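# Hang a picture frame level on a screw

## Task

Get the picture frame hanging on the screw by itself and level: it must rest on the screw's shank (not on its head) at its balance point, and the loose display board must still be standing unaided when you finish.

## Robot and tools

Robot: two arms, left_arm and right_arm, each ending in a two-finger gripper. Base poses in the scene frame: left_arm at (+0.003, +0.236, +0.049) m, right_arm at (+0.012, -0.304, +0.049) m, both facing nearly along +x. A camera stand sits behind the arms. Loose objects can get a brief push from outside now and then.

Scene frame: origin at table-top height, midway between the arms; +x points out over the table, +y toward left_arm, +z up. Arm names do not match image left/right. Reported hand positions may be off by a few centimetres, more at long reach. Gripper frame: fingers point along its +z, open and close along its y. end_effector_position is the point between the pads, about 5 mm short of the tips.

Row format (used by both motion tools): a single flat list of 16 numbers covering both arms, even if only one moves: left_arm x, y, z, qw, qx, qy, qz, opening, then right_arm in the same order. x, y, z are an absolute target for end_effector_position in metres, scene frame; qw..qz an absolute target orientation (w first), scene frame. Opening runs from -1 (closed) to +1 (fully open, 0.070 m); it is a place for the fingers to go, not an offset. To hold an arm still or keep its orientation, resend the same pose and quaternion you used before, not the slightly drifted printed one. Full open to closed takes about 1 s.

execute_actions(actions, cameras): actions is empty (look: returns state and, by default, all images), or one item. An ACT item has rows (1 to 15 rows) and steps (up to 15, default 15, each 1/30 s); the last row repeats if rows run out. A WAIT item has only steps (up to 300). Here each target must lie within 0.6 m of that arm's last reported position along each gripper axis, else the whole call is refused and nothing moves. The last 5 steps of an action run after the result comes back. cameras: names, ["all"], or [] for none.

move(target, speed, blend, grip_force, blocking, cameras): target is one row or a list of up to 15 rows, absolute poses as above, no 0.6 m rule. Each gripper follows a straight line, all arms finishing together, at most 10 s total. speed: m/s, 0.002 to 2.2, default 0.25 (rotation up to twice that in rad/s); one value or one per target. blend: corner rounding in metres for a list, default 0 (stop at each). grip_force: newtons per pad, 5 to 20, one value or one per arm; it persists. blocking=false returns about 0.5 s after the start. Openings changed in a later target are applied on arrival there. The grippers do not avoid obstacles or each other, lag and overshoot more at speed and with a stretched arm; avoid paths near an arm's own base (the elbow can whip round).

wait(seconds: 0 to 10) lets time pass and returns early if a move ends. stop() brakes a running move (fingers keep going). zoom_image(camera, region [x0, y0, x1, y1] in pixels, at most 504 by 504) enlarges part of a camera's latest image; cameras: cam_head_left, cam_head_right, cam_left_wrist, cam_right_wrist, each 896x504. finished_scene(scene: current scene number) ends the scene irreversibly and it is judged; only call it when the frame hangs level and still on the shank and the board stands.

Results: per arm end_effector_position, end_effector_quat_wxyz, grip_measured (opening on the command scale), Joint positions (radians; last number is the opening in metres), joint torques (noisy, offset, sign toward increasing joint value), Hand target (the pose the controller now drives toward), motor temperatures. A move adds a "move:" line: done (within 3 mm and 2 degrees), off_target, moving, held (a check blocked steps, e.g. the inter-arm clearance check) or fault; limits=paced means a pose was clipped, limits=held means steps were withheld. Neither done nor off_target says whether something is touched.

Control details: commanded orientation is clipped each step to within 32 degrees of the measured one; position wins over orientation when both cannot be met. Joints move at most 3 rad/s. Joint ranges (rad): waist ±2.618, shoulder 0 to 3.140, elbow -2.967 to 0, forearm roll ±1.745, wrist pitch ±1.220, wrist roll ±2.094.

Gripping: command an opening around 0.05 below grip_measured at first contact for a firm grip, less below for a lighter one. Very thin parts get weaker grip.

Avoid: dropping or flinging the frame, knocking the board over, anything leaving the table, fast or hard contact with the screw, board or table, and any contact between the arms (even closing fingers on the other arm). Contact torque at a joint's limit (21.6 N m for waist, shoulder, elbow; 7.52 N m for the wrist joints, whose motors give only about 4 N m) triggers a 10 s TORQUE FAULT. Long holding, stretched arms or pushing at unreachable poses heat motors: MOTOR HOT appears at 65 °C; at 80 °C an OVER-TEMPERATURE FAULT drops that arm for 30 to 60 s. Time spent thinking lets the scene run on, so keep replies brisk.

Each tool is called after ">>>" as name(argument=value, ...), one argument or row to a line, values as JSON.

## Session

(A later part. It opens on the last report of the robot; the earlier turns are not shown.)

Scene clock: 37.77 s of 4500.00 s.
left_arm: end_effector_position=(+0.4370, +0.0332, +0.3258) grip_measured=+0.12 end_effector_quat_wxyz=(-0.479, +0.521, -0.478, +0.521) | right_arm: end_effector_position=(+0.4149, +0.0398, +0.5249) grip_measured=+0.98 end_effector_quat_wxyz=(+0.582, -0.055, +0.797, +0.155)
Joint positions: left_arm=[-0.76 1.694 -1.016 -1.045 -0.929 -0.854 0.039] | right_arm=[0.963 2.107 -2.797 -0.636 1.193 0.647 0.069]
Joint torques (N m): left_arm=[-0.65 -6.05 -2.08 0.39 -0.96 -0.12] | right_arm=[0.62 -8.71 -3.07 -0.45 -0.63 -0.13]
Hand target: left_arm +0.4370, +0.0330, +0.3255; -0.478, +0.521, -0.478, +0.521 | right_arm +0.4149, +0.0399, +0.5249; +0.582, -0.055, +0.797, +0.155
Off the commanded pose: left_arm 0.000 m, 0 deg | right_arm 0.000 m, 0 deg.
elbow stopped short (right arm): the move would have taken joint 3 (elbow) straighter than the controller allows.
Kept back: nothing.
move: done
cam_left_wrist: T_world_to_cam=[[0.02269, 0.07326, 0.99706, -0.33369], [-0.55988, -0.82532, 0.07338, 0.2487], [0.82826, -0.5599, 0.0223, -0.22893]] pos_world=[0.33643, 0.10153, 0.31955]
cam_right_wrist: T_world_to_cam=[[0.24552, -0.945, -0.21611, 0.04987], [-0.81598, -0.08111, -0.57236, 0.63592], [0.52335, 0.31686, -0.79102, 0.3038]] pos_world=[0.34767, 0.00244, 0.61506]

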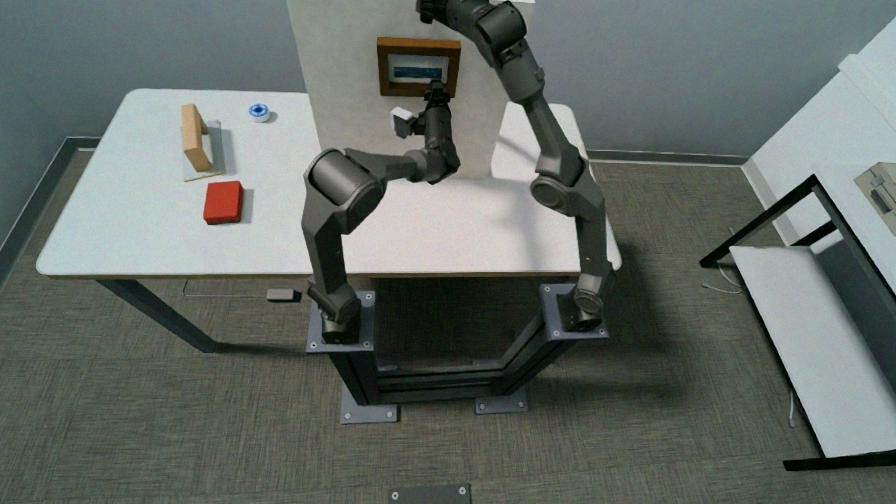

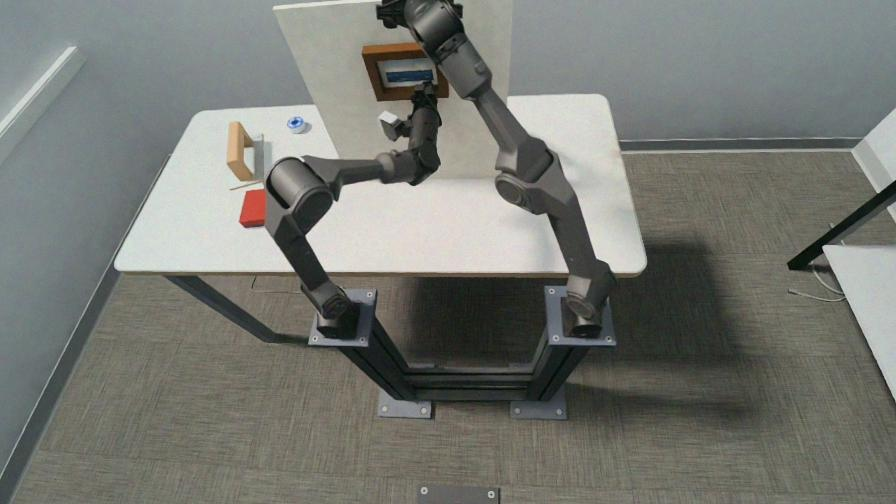

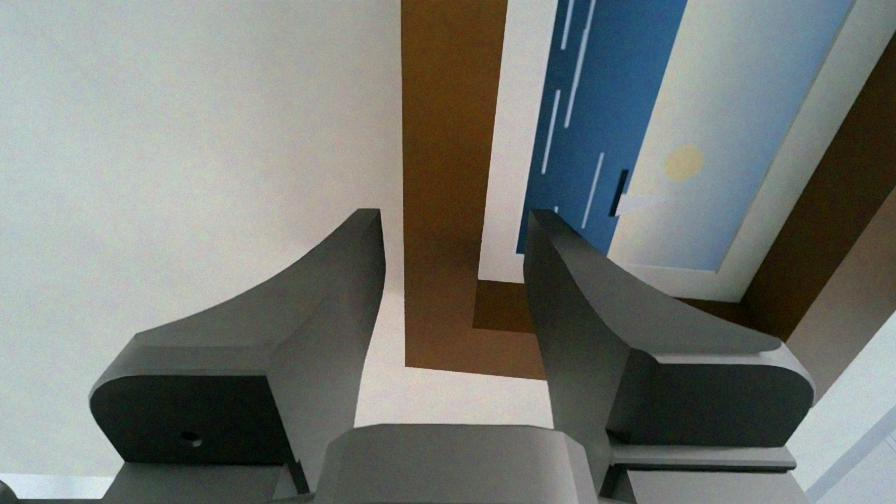

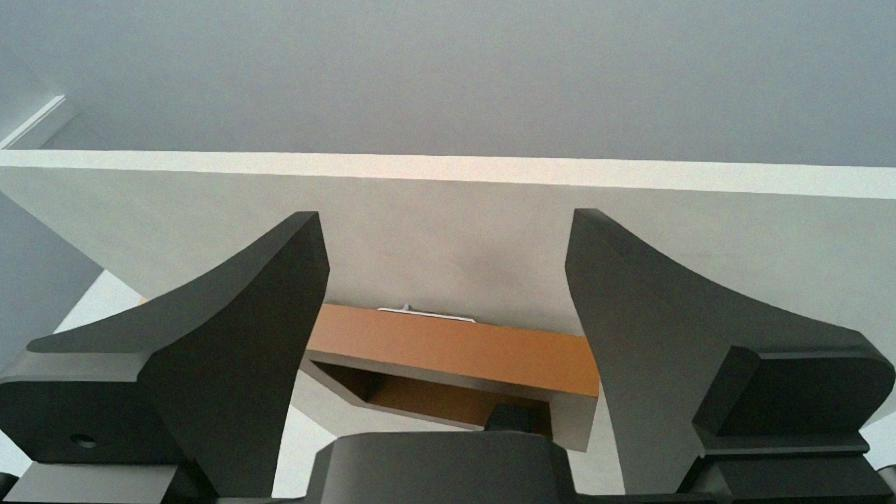

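>>> move(
  target=[
    [0.437,0.0150,0.3315,0.4639,-0.5337,0.4639,-0.5337,0.12,0.40,0.0,0.53,0.581,-0.055,0.797,0.154,1],
  ],
  speed=0.03,
  cameras=["all"],
)

>>> zoom_image(
  camera="cam_head_left",
  region=[355, 20, 475, 120],
)

>>> zoom_image(
  camera="cam_head_right",
  region=[345, 20, 465, 120],
)

Scene clock: 40.53 s of 4500.00 s.
left_arm: end_effector_position=(+0.4369, +0.0150, +0.3318) grip_measured=+0.12 end_effector_quat_wxyz=(-0.464, +0.534, -0.464, +0.534) | right_arm: end_effector_position=(+0.4000, -0.0004, +0.5302) grip_measured=+0.98 end_effector_quat_wxyz=(+0.581, -0.055, +0.797, +0.153)
Joint positions: left_arm=[-0.802 1.724 -1.084 -1.105 -0.942 -0.847 0.039] | right_arm=[0.925 1.795 -2.275 -0.664 1.011 0.76 0.069]
Joint torques (N m): left_arm=[-0.86 -5.99 -3.14 0.58 -0.91 0.12] | right_arm=[-0.07 -6.54 -3.76 -0.5 -0.74 0.21]
Hand target: left_arm +0.4370, +0.0150, +0.3315; -0.464, +0.534, -0.464, +0.534 | right_arm +0.4000, +0.0000, +0.5300; +0.581, -0.055, +0.797, +0.154
Off the commanded pose: left_arm 0.000 m, 0 deg | right_arm 0.000 m, 0 deg.
Kept back: nothing.
move: done
cam_left_wrist: T_world_to_cam=[[0.02286, 0.12892, 0.99139, -0.33731], [-0.56011, -0.81975, 0.11951, 0.21791], [0.8281, -0.55802, 0.05347, -0.24945]] pos_world=[0.33633, 0.08292, 0.3217]
cam_right_wrist: T_world_to_cam=[[0.24477, -0.94569, -0.21393, 0.01575], [-0.81659, -0.08211, -0.57135, 0.62315], [0.52275, 0.31454, -0.79233, 0.32947]] pos_world=[0.33277, -0.03757, 0.62046]

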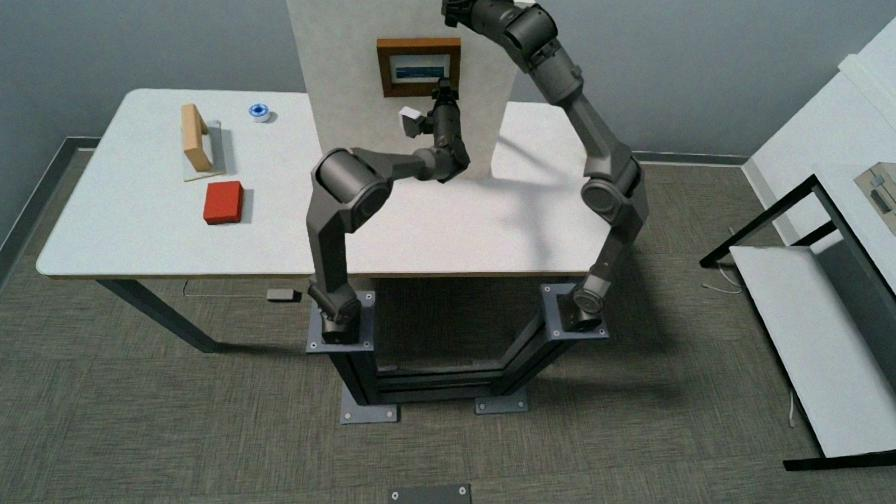

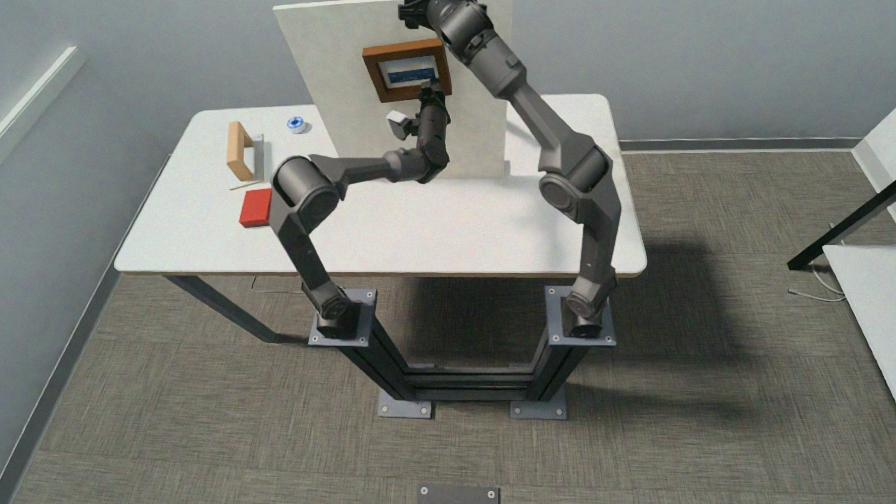

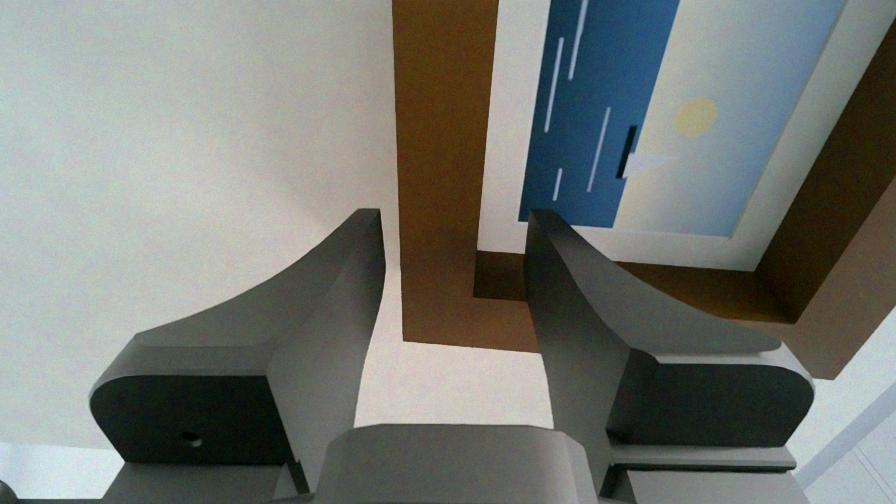

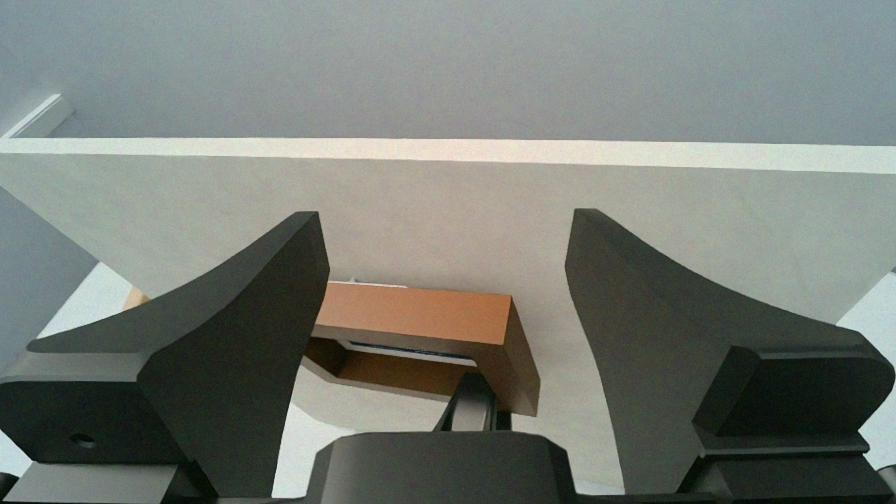

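Scaled by 4.200 from the camera's image (finer frame: 1280x720).

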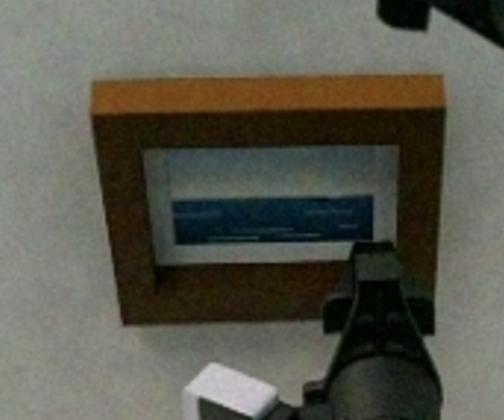

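Scaled by 4.200 from the camera's image (finer frame: 1280x720).

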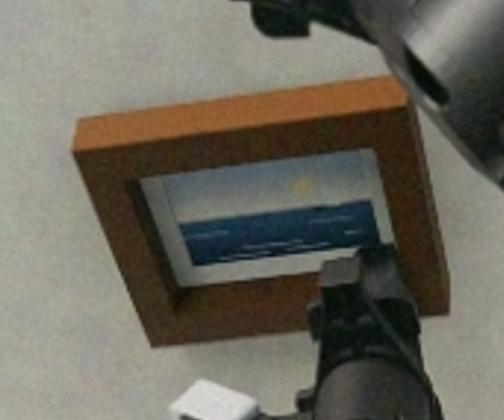

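>>> move(
  target=[
    [0.437,0.0080,0.3350,0.4639,-0.5337,0.4639,-0.5337,0.12,0.34,-0.06,0.53,0.581,-0.055,0.797,0.154,1],
  ],
  speed=0.05,
  cameras=["cam_head_left","cam_head_right"],
)

>>> zoom_image(
  camera="cam_head_left",
  region=[355, 20, 475, 120],
)

>>> zoom_image(
  camera="cam_head_right",
  region=[345, 20, 465, 120],
)

>>> move(
  target=[
    [0.437,0.028,0.329,0.4639,-0.5337,0.4639,-0.5337,0.15,0.34,-0.06,0.53,0.581,-0.055,0.797,0.154,1],
  ],
  speed=0.04,
  cameras=["cam_head_left","cam_head_right","cam_left_wrist"],
)

>>> zoom_image(
  camera="cam_head_left",
  region=[355, 20, 475, 120],
)

>>> zoom_image(
  camera="cam_head_right",
  region=[345, 20, 465, 120],
)

Scene clock: 42.97 s of 4500.00 s.
left_arm: end_effector_position=(+0.4369, +0.0078, +0.3351) grip_measured=+0.12 end_effector_quat_wxyz=(-0.464, +0.533, -0.464, +0.534) | right_arm: end_effector_position=(+0.3397, -0.0604, +0.5302) grip_measured=+0.98 end_effector_quat_wxyz=(+0.581, -0.055, +0.797, +0.154)
Joint positions: left_arm=[-0.818 1.735 -1.114 -1.129 -0.945 -0.819 0.039] | right_arm=[0.971 1.447 -1.838 -0.744 0.968 0.866 0.069]
Joint torques (N m): left_arm=[-1.68 -5.78 -3.33 0.55 -0.58 0.1] | right_arm=[0.36 -3.42 -3.99 -0.67 -0.56 0.15]
Hand target: left_arm +0.4370, +0.0080, +0.3350; -0.464, +0.534, -0.464, +0.534 | right_arm +0.3400, -0.0600, +0.5300; +0.581, -0.055, +0.797, +0.154
Off the commanded pose: left_arm 0.000 m, 0 deg | right_arm 0.001 m, 0 deg.
Kept back: nothing.
move: done

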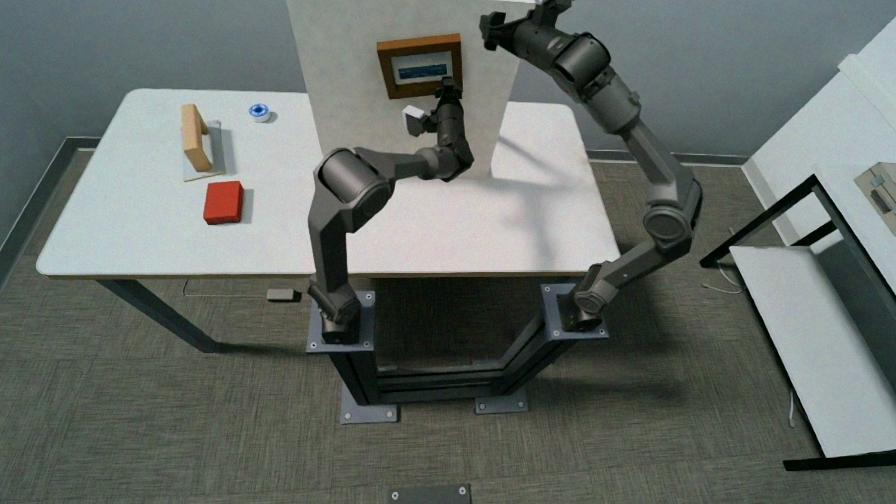

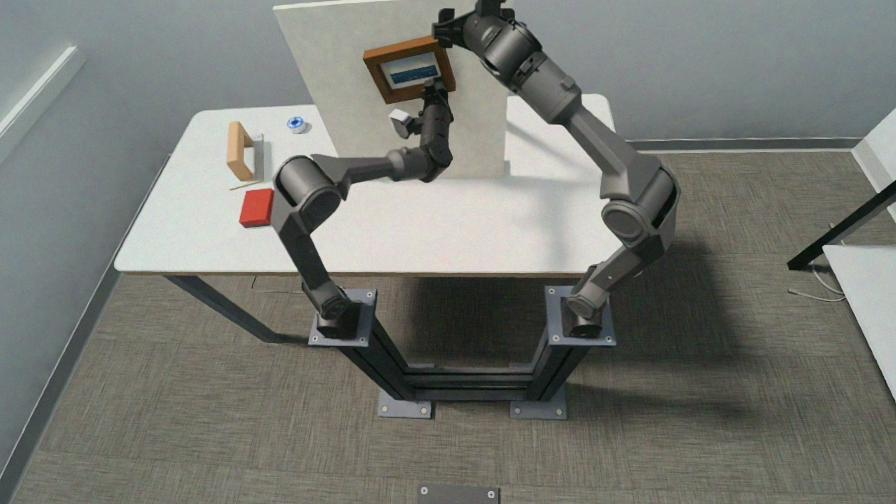

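Scaled by 4.200 from the camera's image (finer frame: 1280x720).

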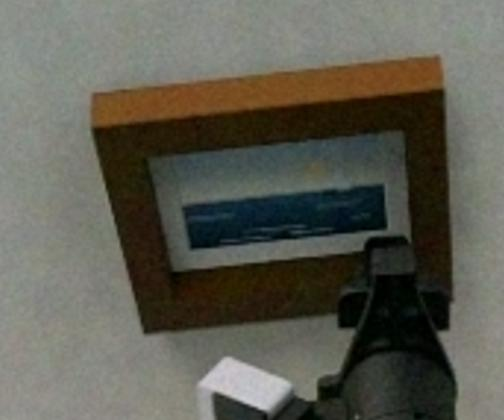

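Scaled by 4.200 from the camera's image (finer frame: 1280x720).

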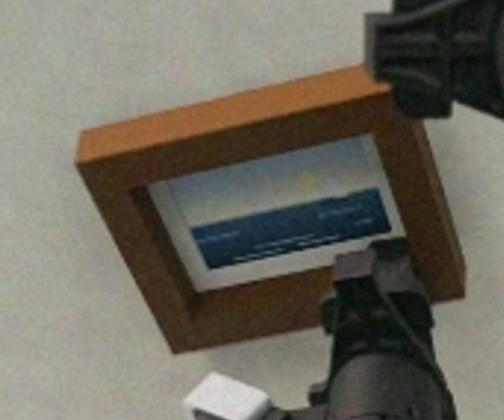

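Scene clock: 43.73 s of 4500.00 s.
left_arm: end_effector_position=(+0.4370, +0.0283, +0.3287) grip_measured=+0.15 end_effector_quat_wxyz=(-0.464, +0.534, -0.464, +0.533) | right_arm: end_effector_position=(+0.3399, -0.0602, +0.5302) grip_measured=+0.98 end_effector_quat_wxyz=(+0.581, -0.055, +0.797, +0.154)
Joint positions: left_arm=[-0.772 1.7 -1.038 -1.066 -0.929 -0.885 0.04] | right_arm=[0.971 1.448 -1.839 -0.744 0.968 0.866 0.069]
Joint torques (N m): left_arm=[-0.39 -7.55 -2.9 0.49 -0.84 0.11] | right_arm=[-0.22 -3.47 -4.39 -0.56 -0.67 -0.03]
Hand target: left_arm +0.4370, +0.0280, +0.3290; -0.464, +0.534, -0.464, +0.534 | right_arm +0.3400, -0.0600, +0.5300; +0.581, -0.055, +0.797, +0.154
Off the commanded pose: left_arm 0.000 m, 0 deg | right_arm 0.000 m, 0 deg.
Kept back: nothing.
move: done
cam_left_wrist: T_world_to_cam=[[0.02341, 0.12789, 0.99151, -0.33627], [-0.55966, -0.82013, 0.119, 0.22927], [0.82839, -0.5577, 0.05238, -0.24173]] pos_world=[0.33643, 0.09622, 0.3188]

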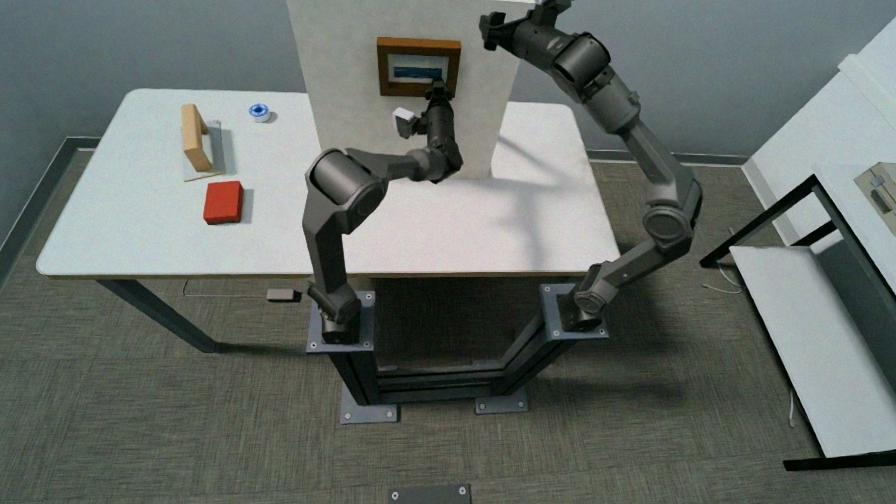

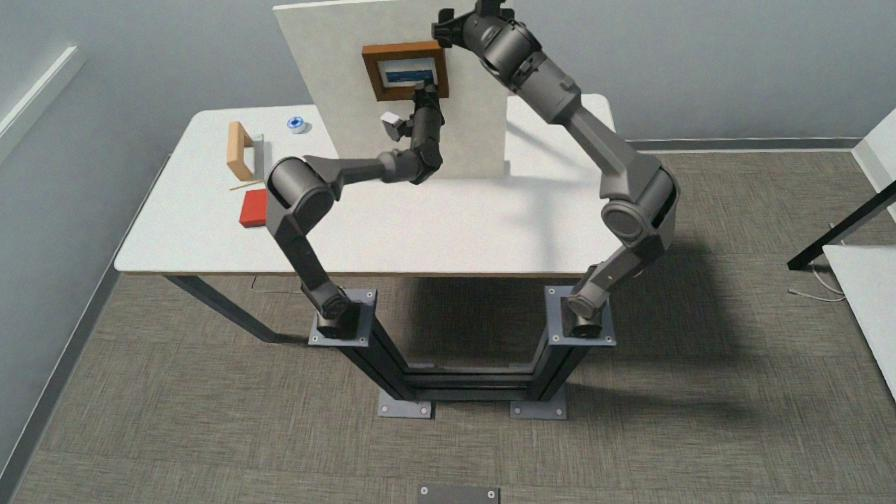

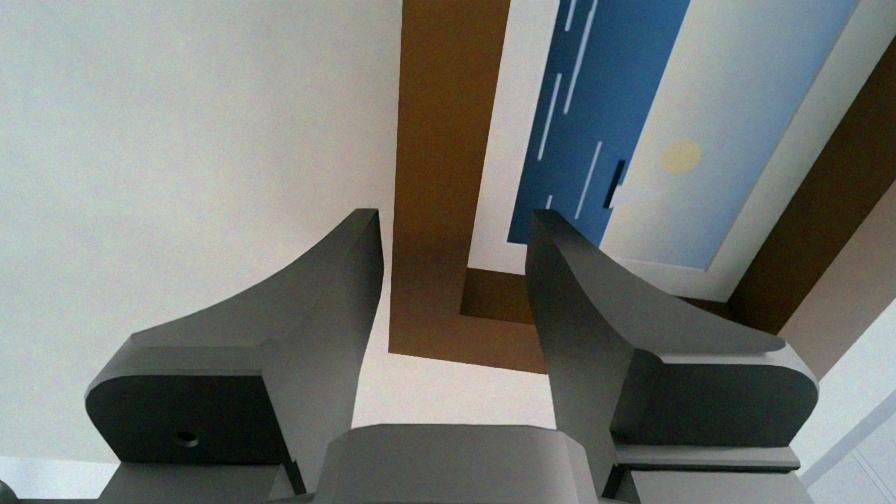

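Scaled by 4.200 from the camera's image (finer frame: 1280x720).

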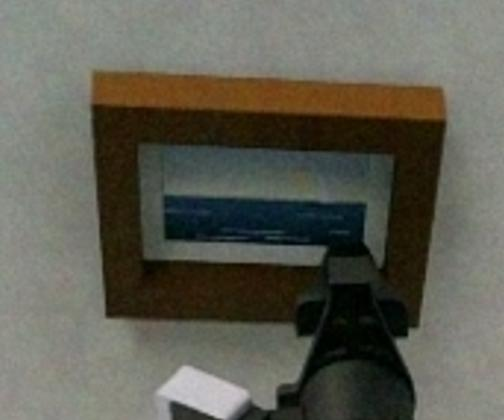

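Scaled by 4.200 from the camera's image (finer frame: 1280x720).

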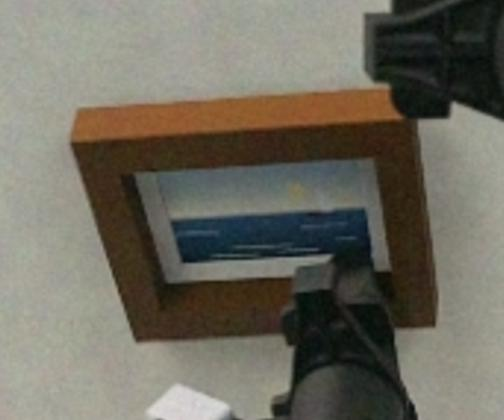

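>>> move(
  target=[
    [0.437,0.030,0.318,0.5,-0.5,0.5,-0.5,0.15,0.34,-0.06,0.53,0.581,-0.055,0.797,0.154,1],
    [0.437,0.030,0.308,0.5174,-0.4820,0.5174,-0.4820,0.15,0.34,-0.1,0.53,0.581,-0.055,0.797,0.154,1],
  ],
  speed=0.05,
  blend=0.004,
  cameras=["cam_head_left","cam_head_right","cam_left_wrist"],
)

>>> zoom_image(
  camera="cam_head_left",
  region=[355, 20, 475, 120],
)

>>> move(
  target=[
    [0.437,0.030,0.323,0.5,-0.5,0.5,-0.5,0.15,0.34,-0.1,0.53,0.581,-0.055,0.797,0.154,1],
  ],
  speed=0.05,
  cameras=["cam_head_left","cam_head_right","cam_left_wrist"],
)

>>> zoom_image(
  camera="cam_head_left",
  region=[355, 20, 475, 120],
)

>>> zoom_image(
  camera="cam_head_right",
  region=[345, 20, 465, 120],
)

Scene clock: 46.93 s of 4500.00 s.
left_arm: end_effector_position=(+0.4371, +0.0302, +0.3087) grip_measured=+0.15 end_effector_quat_wxyz=(+0.518, -0.482, +0.517, -0.482) | right_arm: end_effector_position=(+0.3399, -0.1004, +0.5301) grip_measured=+0.98 end_effector_quat_wxyz=(+0.581, -0.055, +0.797, +0.154)
Joint positions: left_arm=[-0.767 1.733 -0.989 -1.01 -0.969 -0.765 0.04] | right_arm=[0.843 1.341 -1.738 -0.617 0.902 0.752 0.069]
Joint torques (N m): left_arm=[-1.31 -5.03 -1.53 0.53 -0.31 0.08] | right_arm=[0.7 -3.1 -3.75 -0.68 -0.72 0.24]
Hand target: left_arm +0.4370, +0.0300, +0.3080; +0.517, -0.482, +0.517, -0.482 | right_arm +0.3400, -0.1000, +0.5300; +0.581, -0.055, +0.797, +0.154
Off the commanded pose: left_arm 0.001 m, 0 deg | right_arm 0.000 m, 0 deg.
Kept back: nothing.
move: done
cam_left_wrist: T_world_to_cam=[[0.0217, -0.08112, 0.99647, -0.31113], [-0.55935, -0.8271, -0.05515, 0.28704], [0.82865, -0.55617, -0.06332, -0.2041]] pos_world=[0.33643, 0.09866, 0.31294]

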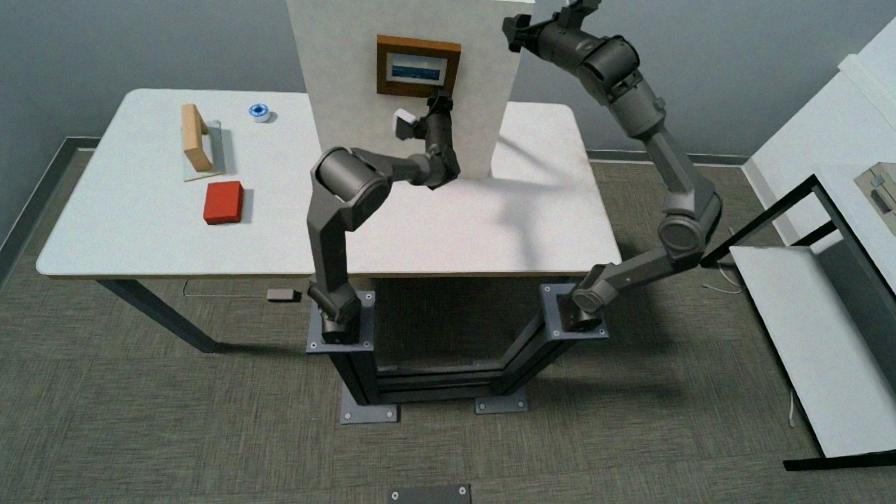

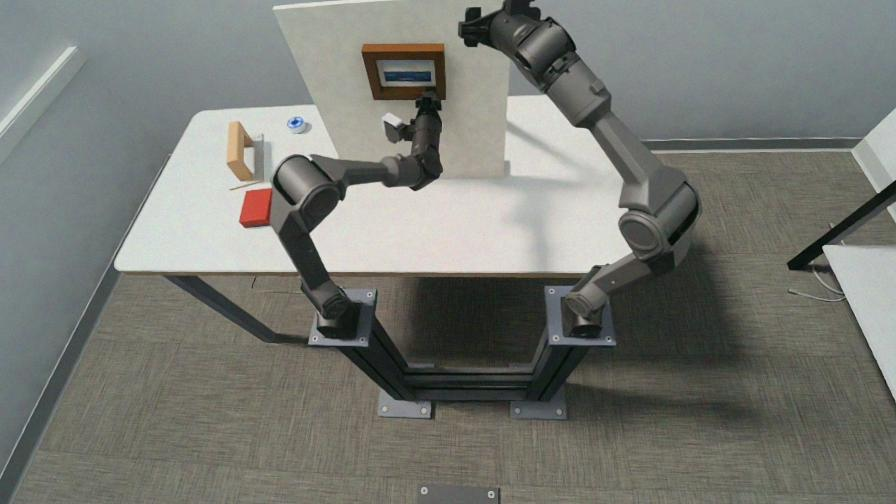

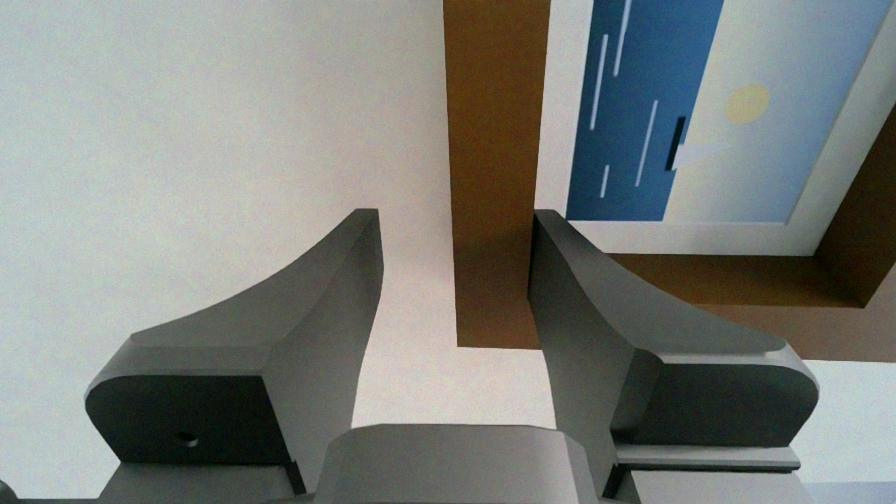

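Scaled by 4.200 from the camera's image (finer frame: 1280x720).

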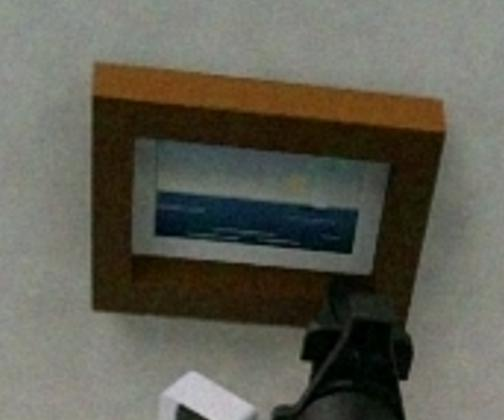

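Scene clock: 47.87 s of 4500.00 s.
left_arm: end_effector_position=(+0.4371, +0.0300, +0.3228) grip_measured=+0.15 end_effector_quat_wxyz=(+0.500, -0.500, +0.500, -0.500) | right_arm: end_effector_position=(+0.3400, -0.1000, +0.5298) grip_measured=+0.98 end_effector_quat_wxyz=(+0.581, -0.055, +0.797, +0.154)
Joint positions: left_arm=[-0.767 1.706 -1.019 -1.047 -0.938 -0.774 0.04] | right_arm=[0.844 1.342 -1.738 -0.618 0.902 0.753 0.069]
Joint torques (N m): left_arm=[-0.19 -7.38 -2.85 0.53 -0.94 -0.09] | right_arm=[0.72 -2.68 -4.35 -0.68 -0.53 0.24]
Hand target: left_arm +0.4370, +0.0300, +0.3230; +0.500, -0.500, +0.500, -0.500 | right_arm +0.3400, -0.1000, +0.5300; +0.581, -0.055, +0.797, +0.154
Off the commanded pose: left_arm 0.000 m, 0 deg | right_arm 0.000 m, 0 deg.
Kept back: nothing.
move: done
cam_left_wrist: T_world_to_cam=[[0.0238, -0.0111, 0.99965, -0.32919], [-0.55998, -0.8285, 0.00414, 0.26892], [0.82817, -0.55988, -0.02594, -0.21506]] pos_world=[0.33653, 0.09874, 0.32239]

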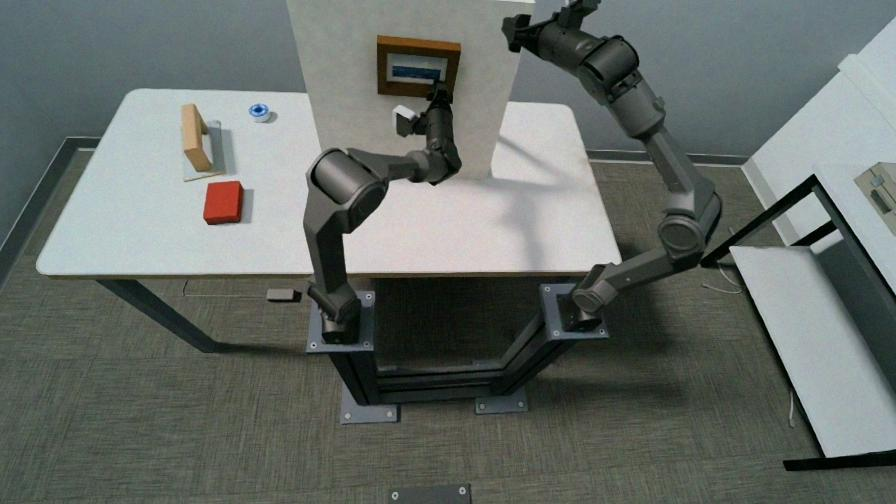

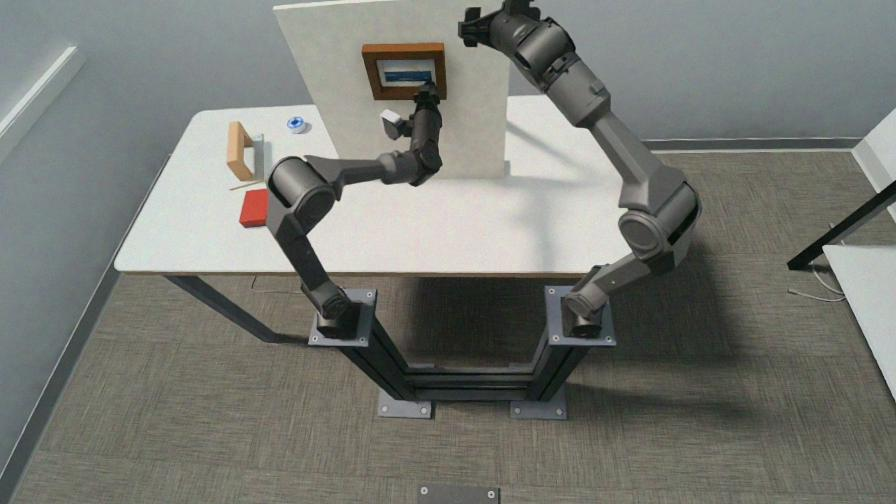

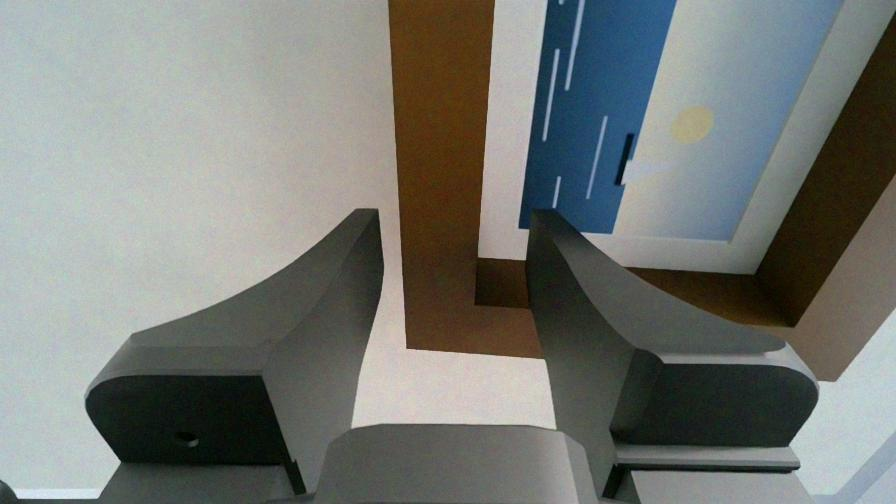

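Scaled by 4.200 from the camera's image (finer frame: 1280x720).

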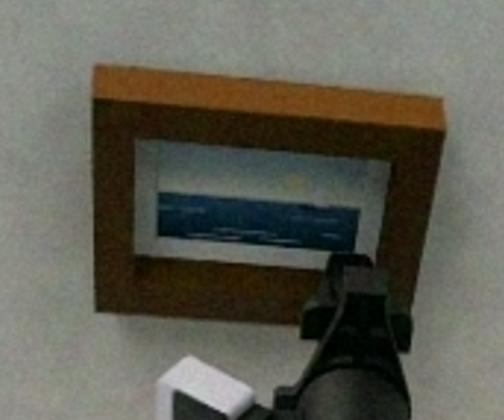

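Scaled by 4.200 from the camera's image (finer frame: 1280x720).

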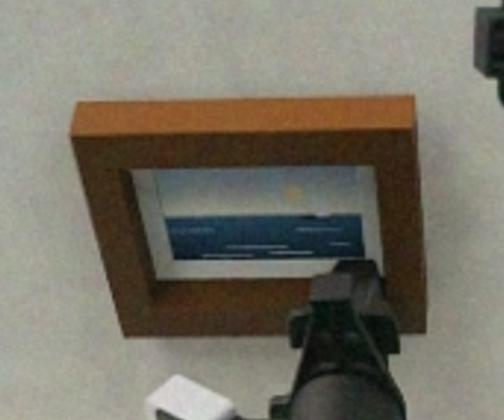

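>>> move(
  target=[
    [0.437,0.030,0.310,0.5,-0.5,0.5,-0.5,0.15,0.34,-0.1,0.53,0.581,-0.055,0.797,0.154,1],
    [0.437,0.033,0.3025,0.5338,-0.4638,0.5338,-0.4638,0.15,0.34,-0.1,0.53,0.581,-0.055,0.797,0.154,1],
  ],
  speed=0.06,
  blend=0.004,
  cameras=["cam_head_left","cam_head_right"],
)

>>> zoom_image(
  camera="cam_head_left",
  region=[355, 20, 475, 120],
)

>>> move(
  target=[
    [0.437,0.030,0.321,0.5,-0.5,0.5,-0.5,0.15,0.34,-0.1,0.53,0.581,-0.055,0.797,0.154,1],
  ],
  speed=0.05,
  cameras=["cam_head_left","cam_head_right","cam_left_wrist"],
)

>>> zoom_image(
  camera="cam_head_left",
  region=[355, 20, 475, 120],
)

>>> zoom_image(
  camera="cam_head_right",
  region=[345, 20, 465, 120],
)

Scene clock: 50.17 s of 4500.00 s.
left_arm: end_effector_position=(+0.4371, +0.0344, +0.3055) grip_measured=+0.16 end_effector_quat_wxyz=(+0.536, -0.464, +0.530, -0.465) | right_arm: end_effector_position=(+0.3400, -0.1000, +0.5298) grip_measured=+0.98 end_effector_quat_wxyz=(+0.581, -0.055, +0.797, +0.154)
Joint positions: left_arm=[-0.758 1.734 -0.97 -0.99 -0.981 -0.725 0.041] | right_arm=[0.844 1.342 -1.738 -0.618 0.902 0.753 0.069]
Joint torques (N m): left_arm=[-5.88 0.91 1.86 0.43 3.68 0.32] | right_arm=[0.68 -2.68 -4.39 -0.68 -0.54 0.23]
Hand target: left_arm +0.4370, +0.0330, +0.3025; +0.534, -0.464, +0.534, -0.464 | right_arm +0.3400, -0.1000, +0.5300; +0.581, -0.055, +0.797, +0.154
Off the commanded pose: left_arm 0.003 m, 1 deg | right_arm 0.000 m, 0 deg.
Kept back: nothing.
move: done

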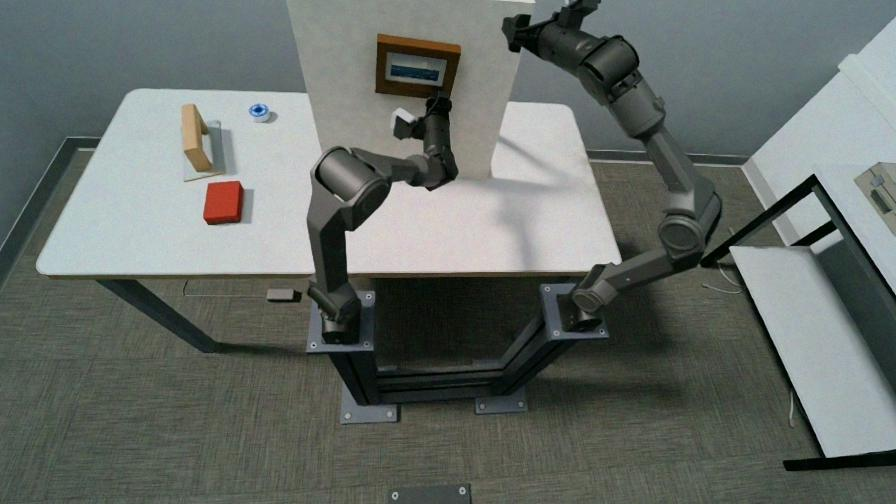

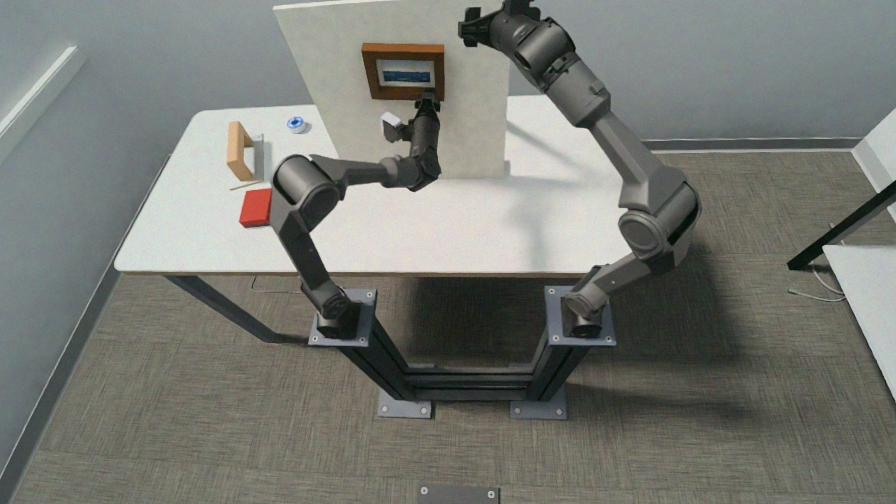

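Scaled by 4.200 from the camera's image (finer frame: 1280x720).

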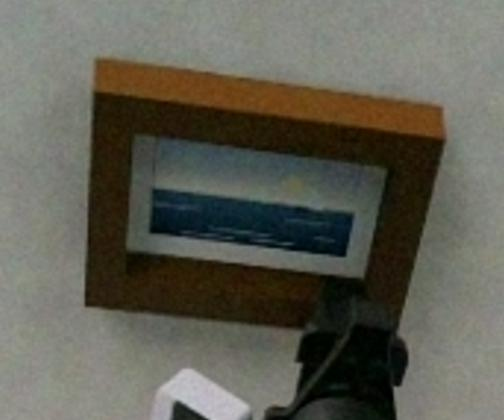

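Scene clock: 51.80 s of 4500.00 s.
left_arm: end_effector_position=(+0.4369, +0.0294, +0.3207) grip_measured=+0.15 end_effector_quat_wxyz=(+0.500, -0.500, +0.501, -0.500) | right_arm: end_effector_position=(+0.3400, -0.1000, +0.5298) grip_measured=+0.98 end_effector_quat_wxyz=(+0.581, -0.055, +0.797, +0.154)
Joint positions: left_arm=[-0.768 1.71 -1.015 -1.041 -0.942 -0.783 0.04] | right_arm=[0.844 1.342 -1.738 -0.618 0.902 0.753 0.069]
Joint torques (N m): left_arm=[0.86 -7.86 -3.12 0.46 -0.88 -0.05] | right_arm=[0.73 -2.67 -4.43 -0.68 -0.54 0.23]
Hand target: left_arm +0.4370, +0.0300, +0.3210; +0.500, -0.500, +0.500, -0.500 | right_arm +0.3400, -0.1000, +0.5300; +0.581, -0.055, +0.797, +0.154
Off the commanded pose: left_arm 0.001 m, 0 deg | right_arm 0.000 m, 0 deg.
Kept back: nothing.
move: done
cam_left_wrist: T_world_to_cam=[[0.02349, -0.0119, 0.99965, -0.32691], [-0.56118, -0.82769, 0.00333, 0.26904], [0.82736, -0.56106, -0.02613, -0.21486]] pos_world=[0.33643, 0.09824, 0.32029]

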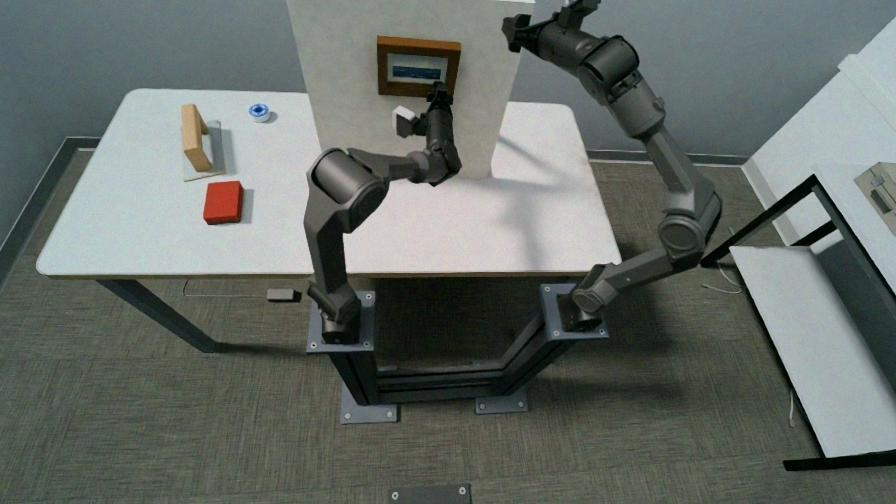

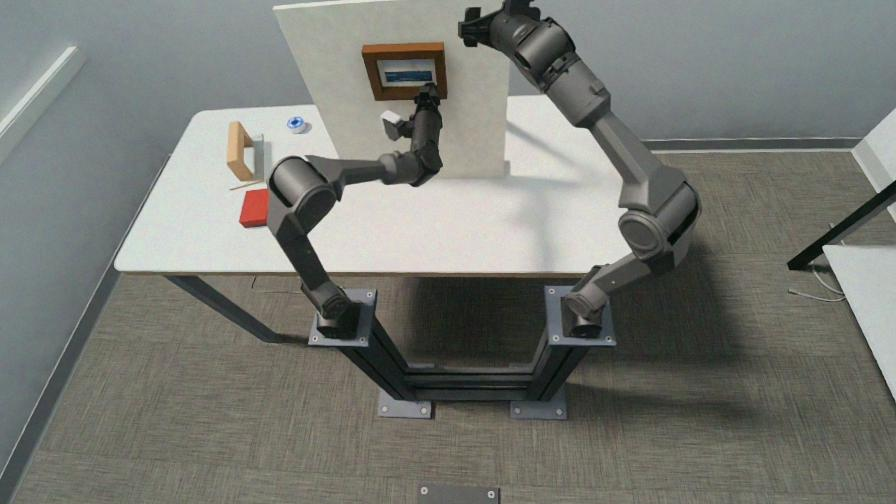

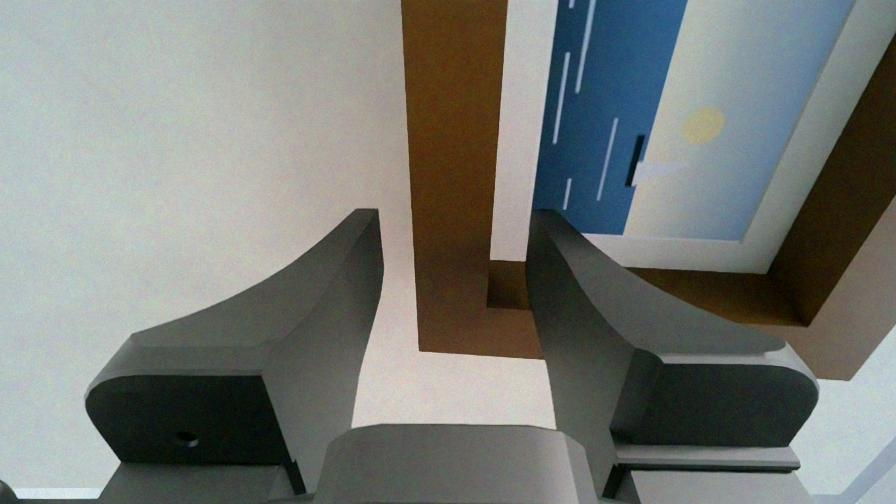

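Scaled by 4.200 from the camera's image (finer frame: 1280x720).

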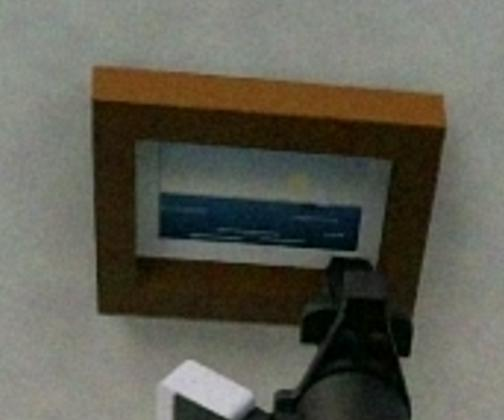

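Scaled by 4.200 from the camera's image (finer frame: 1280x720).

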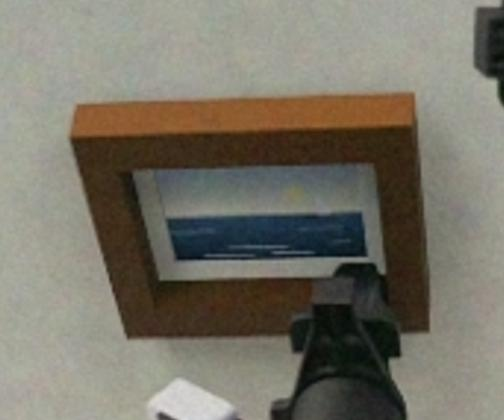

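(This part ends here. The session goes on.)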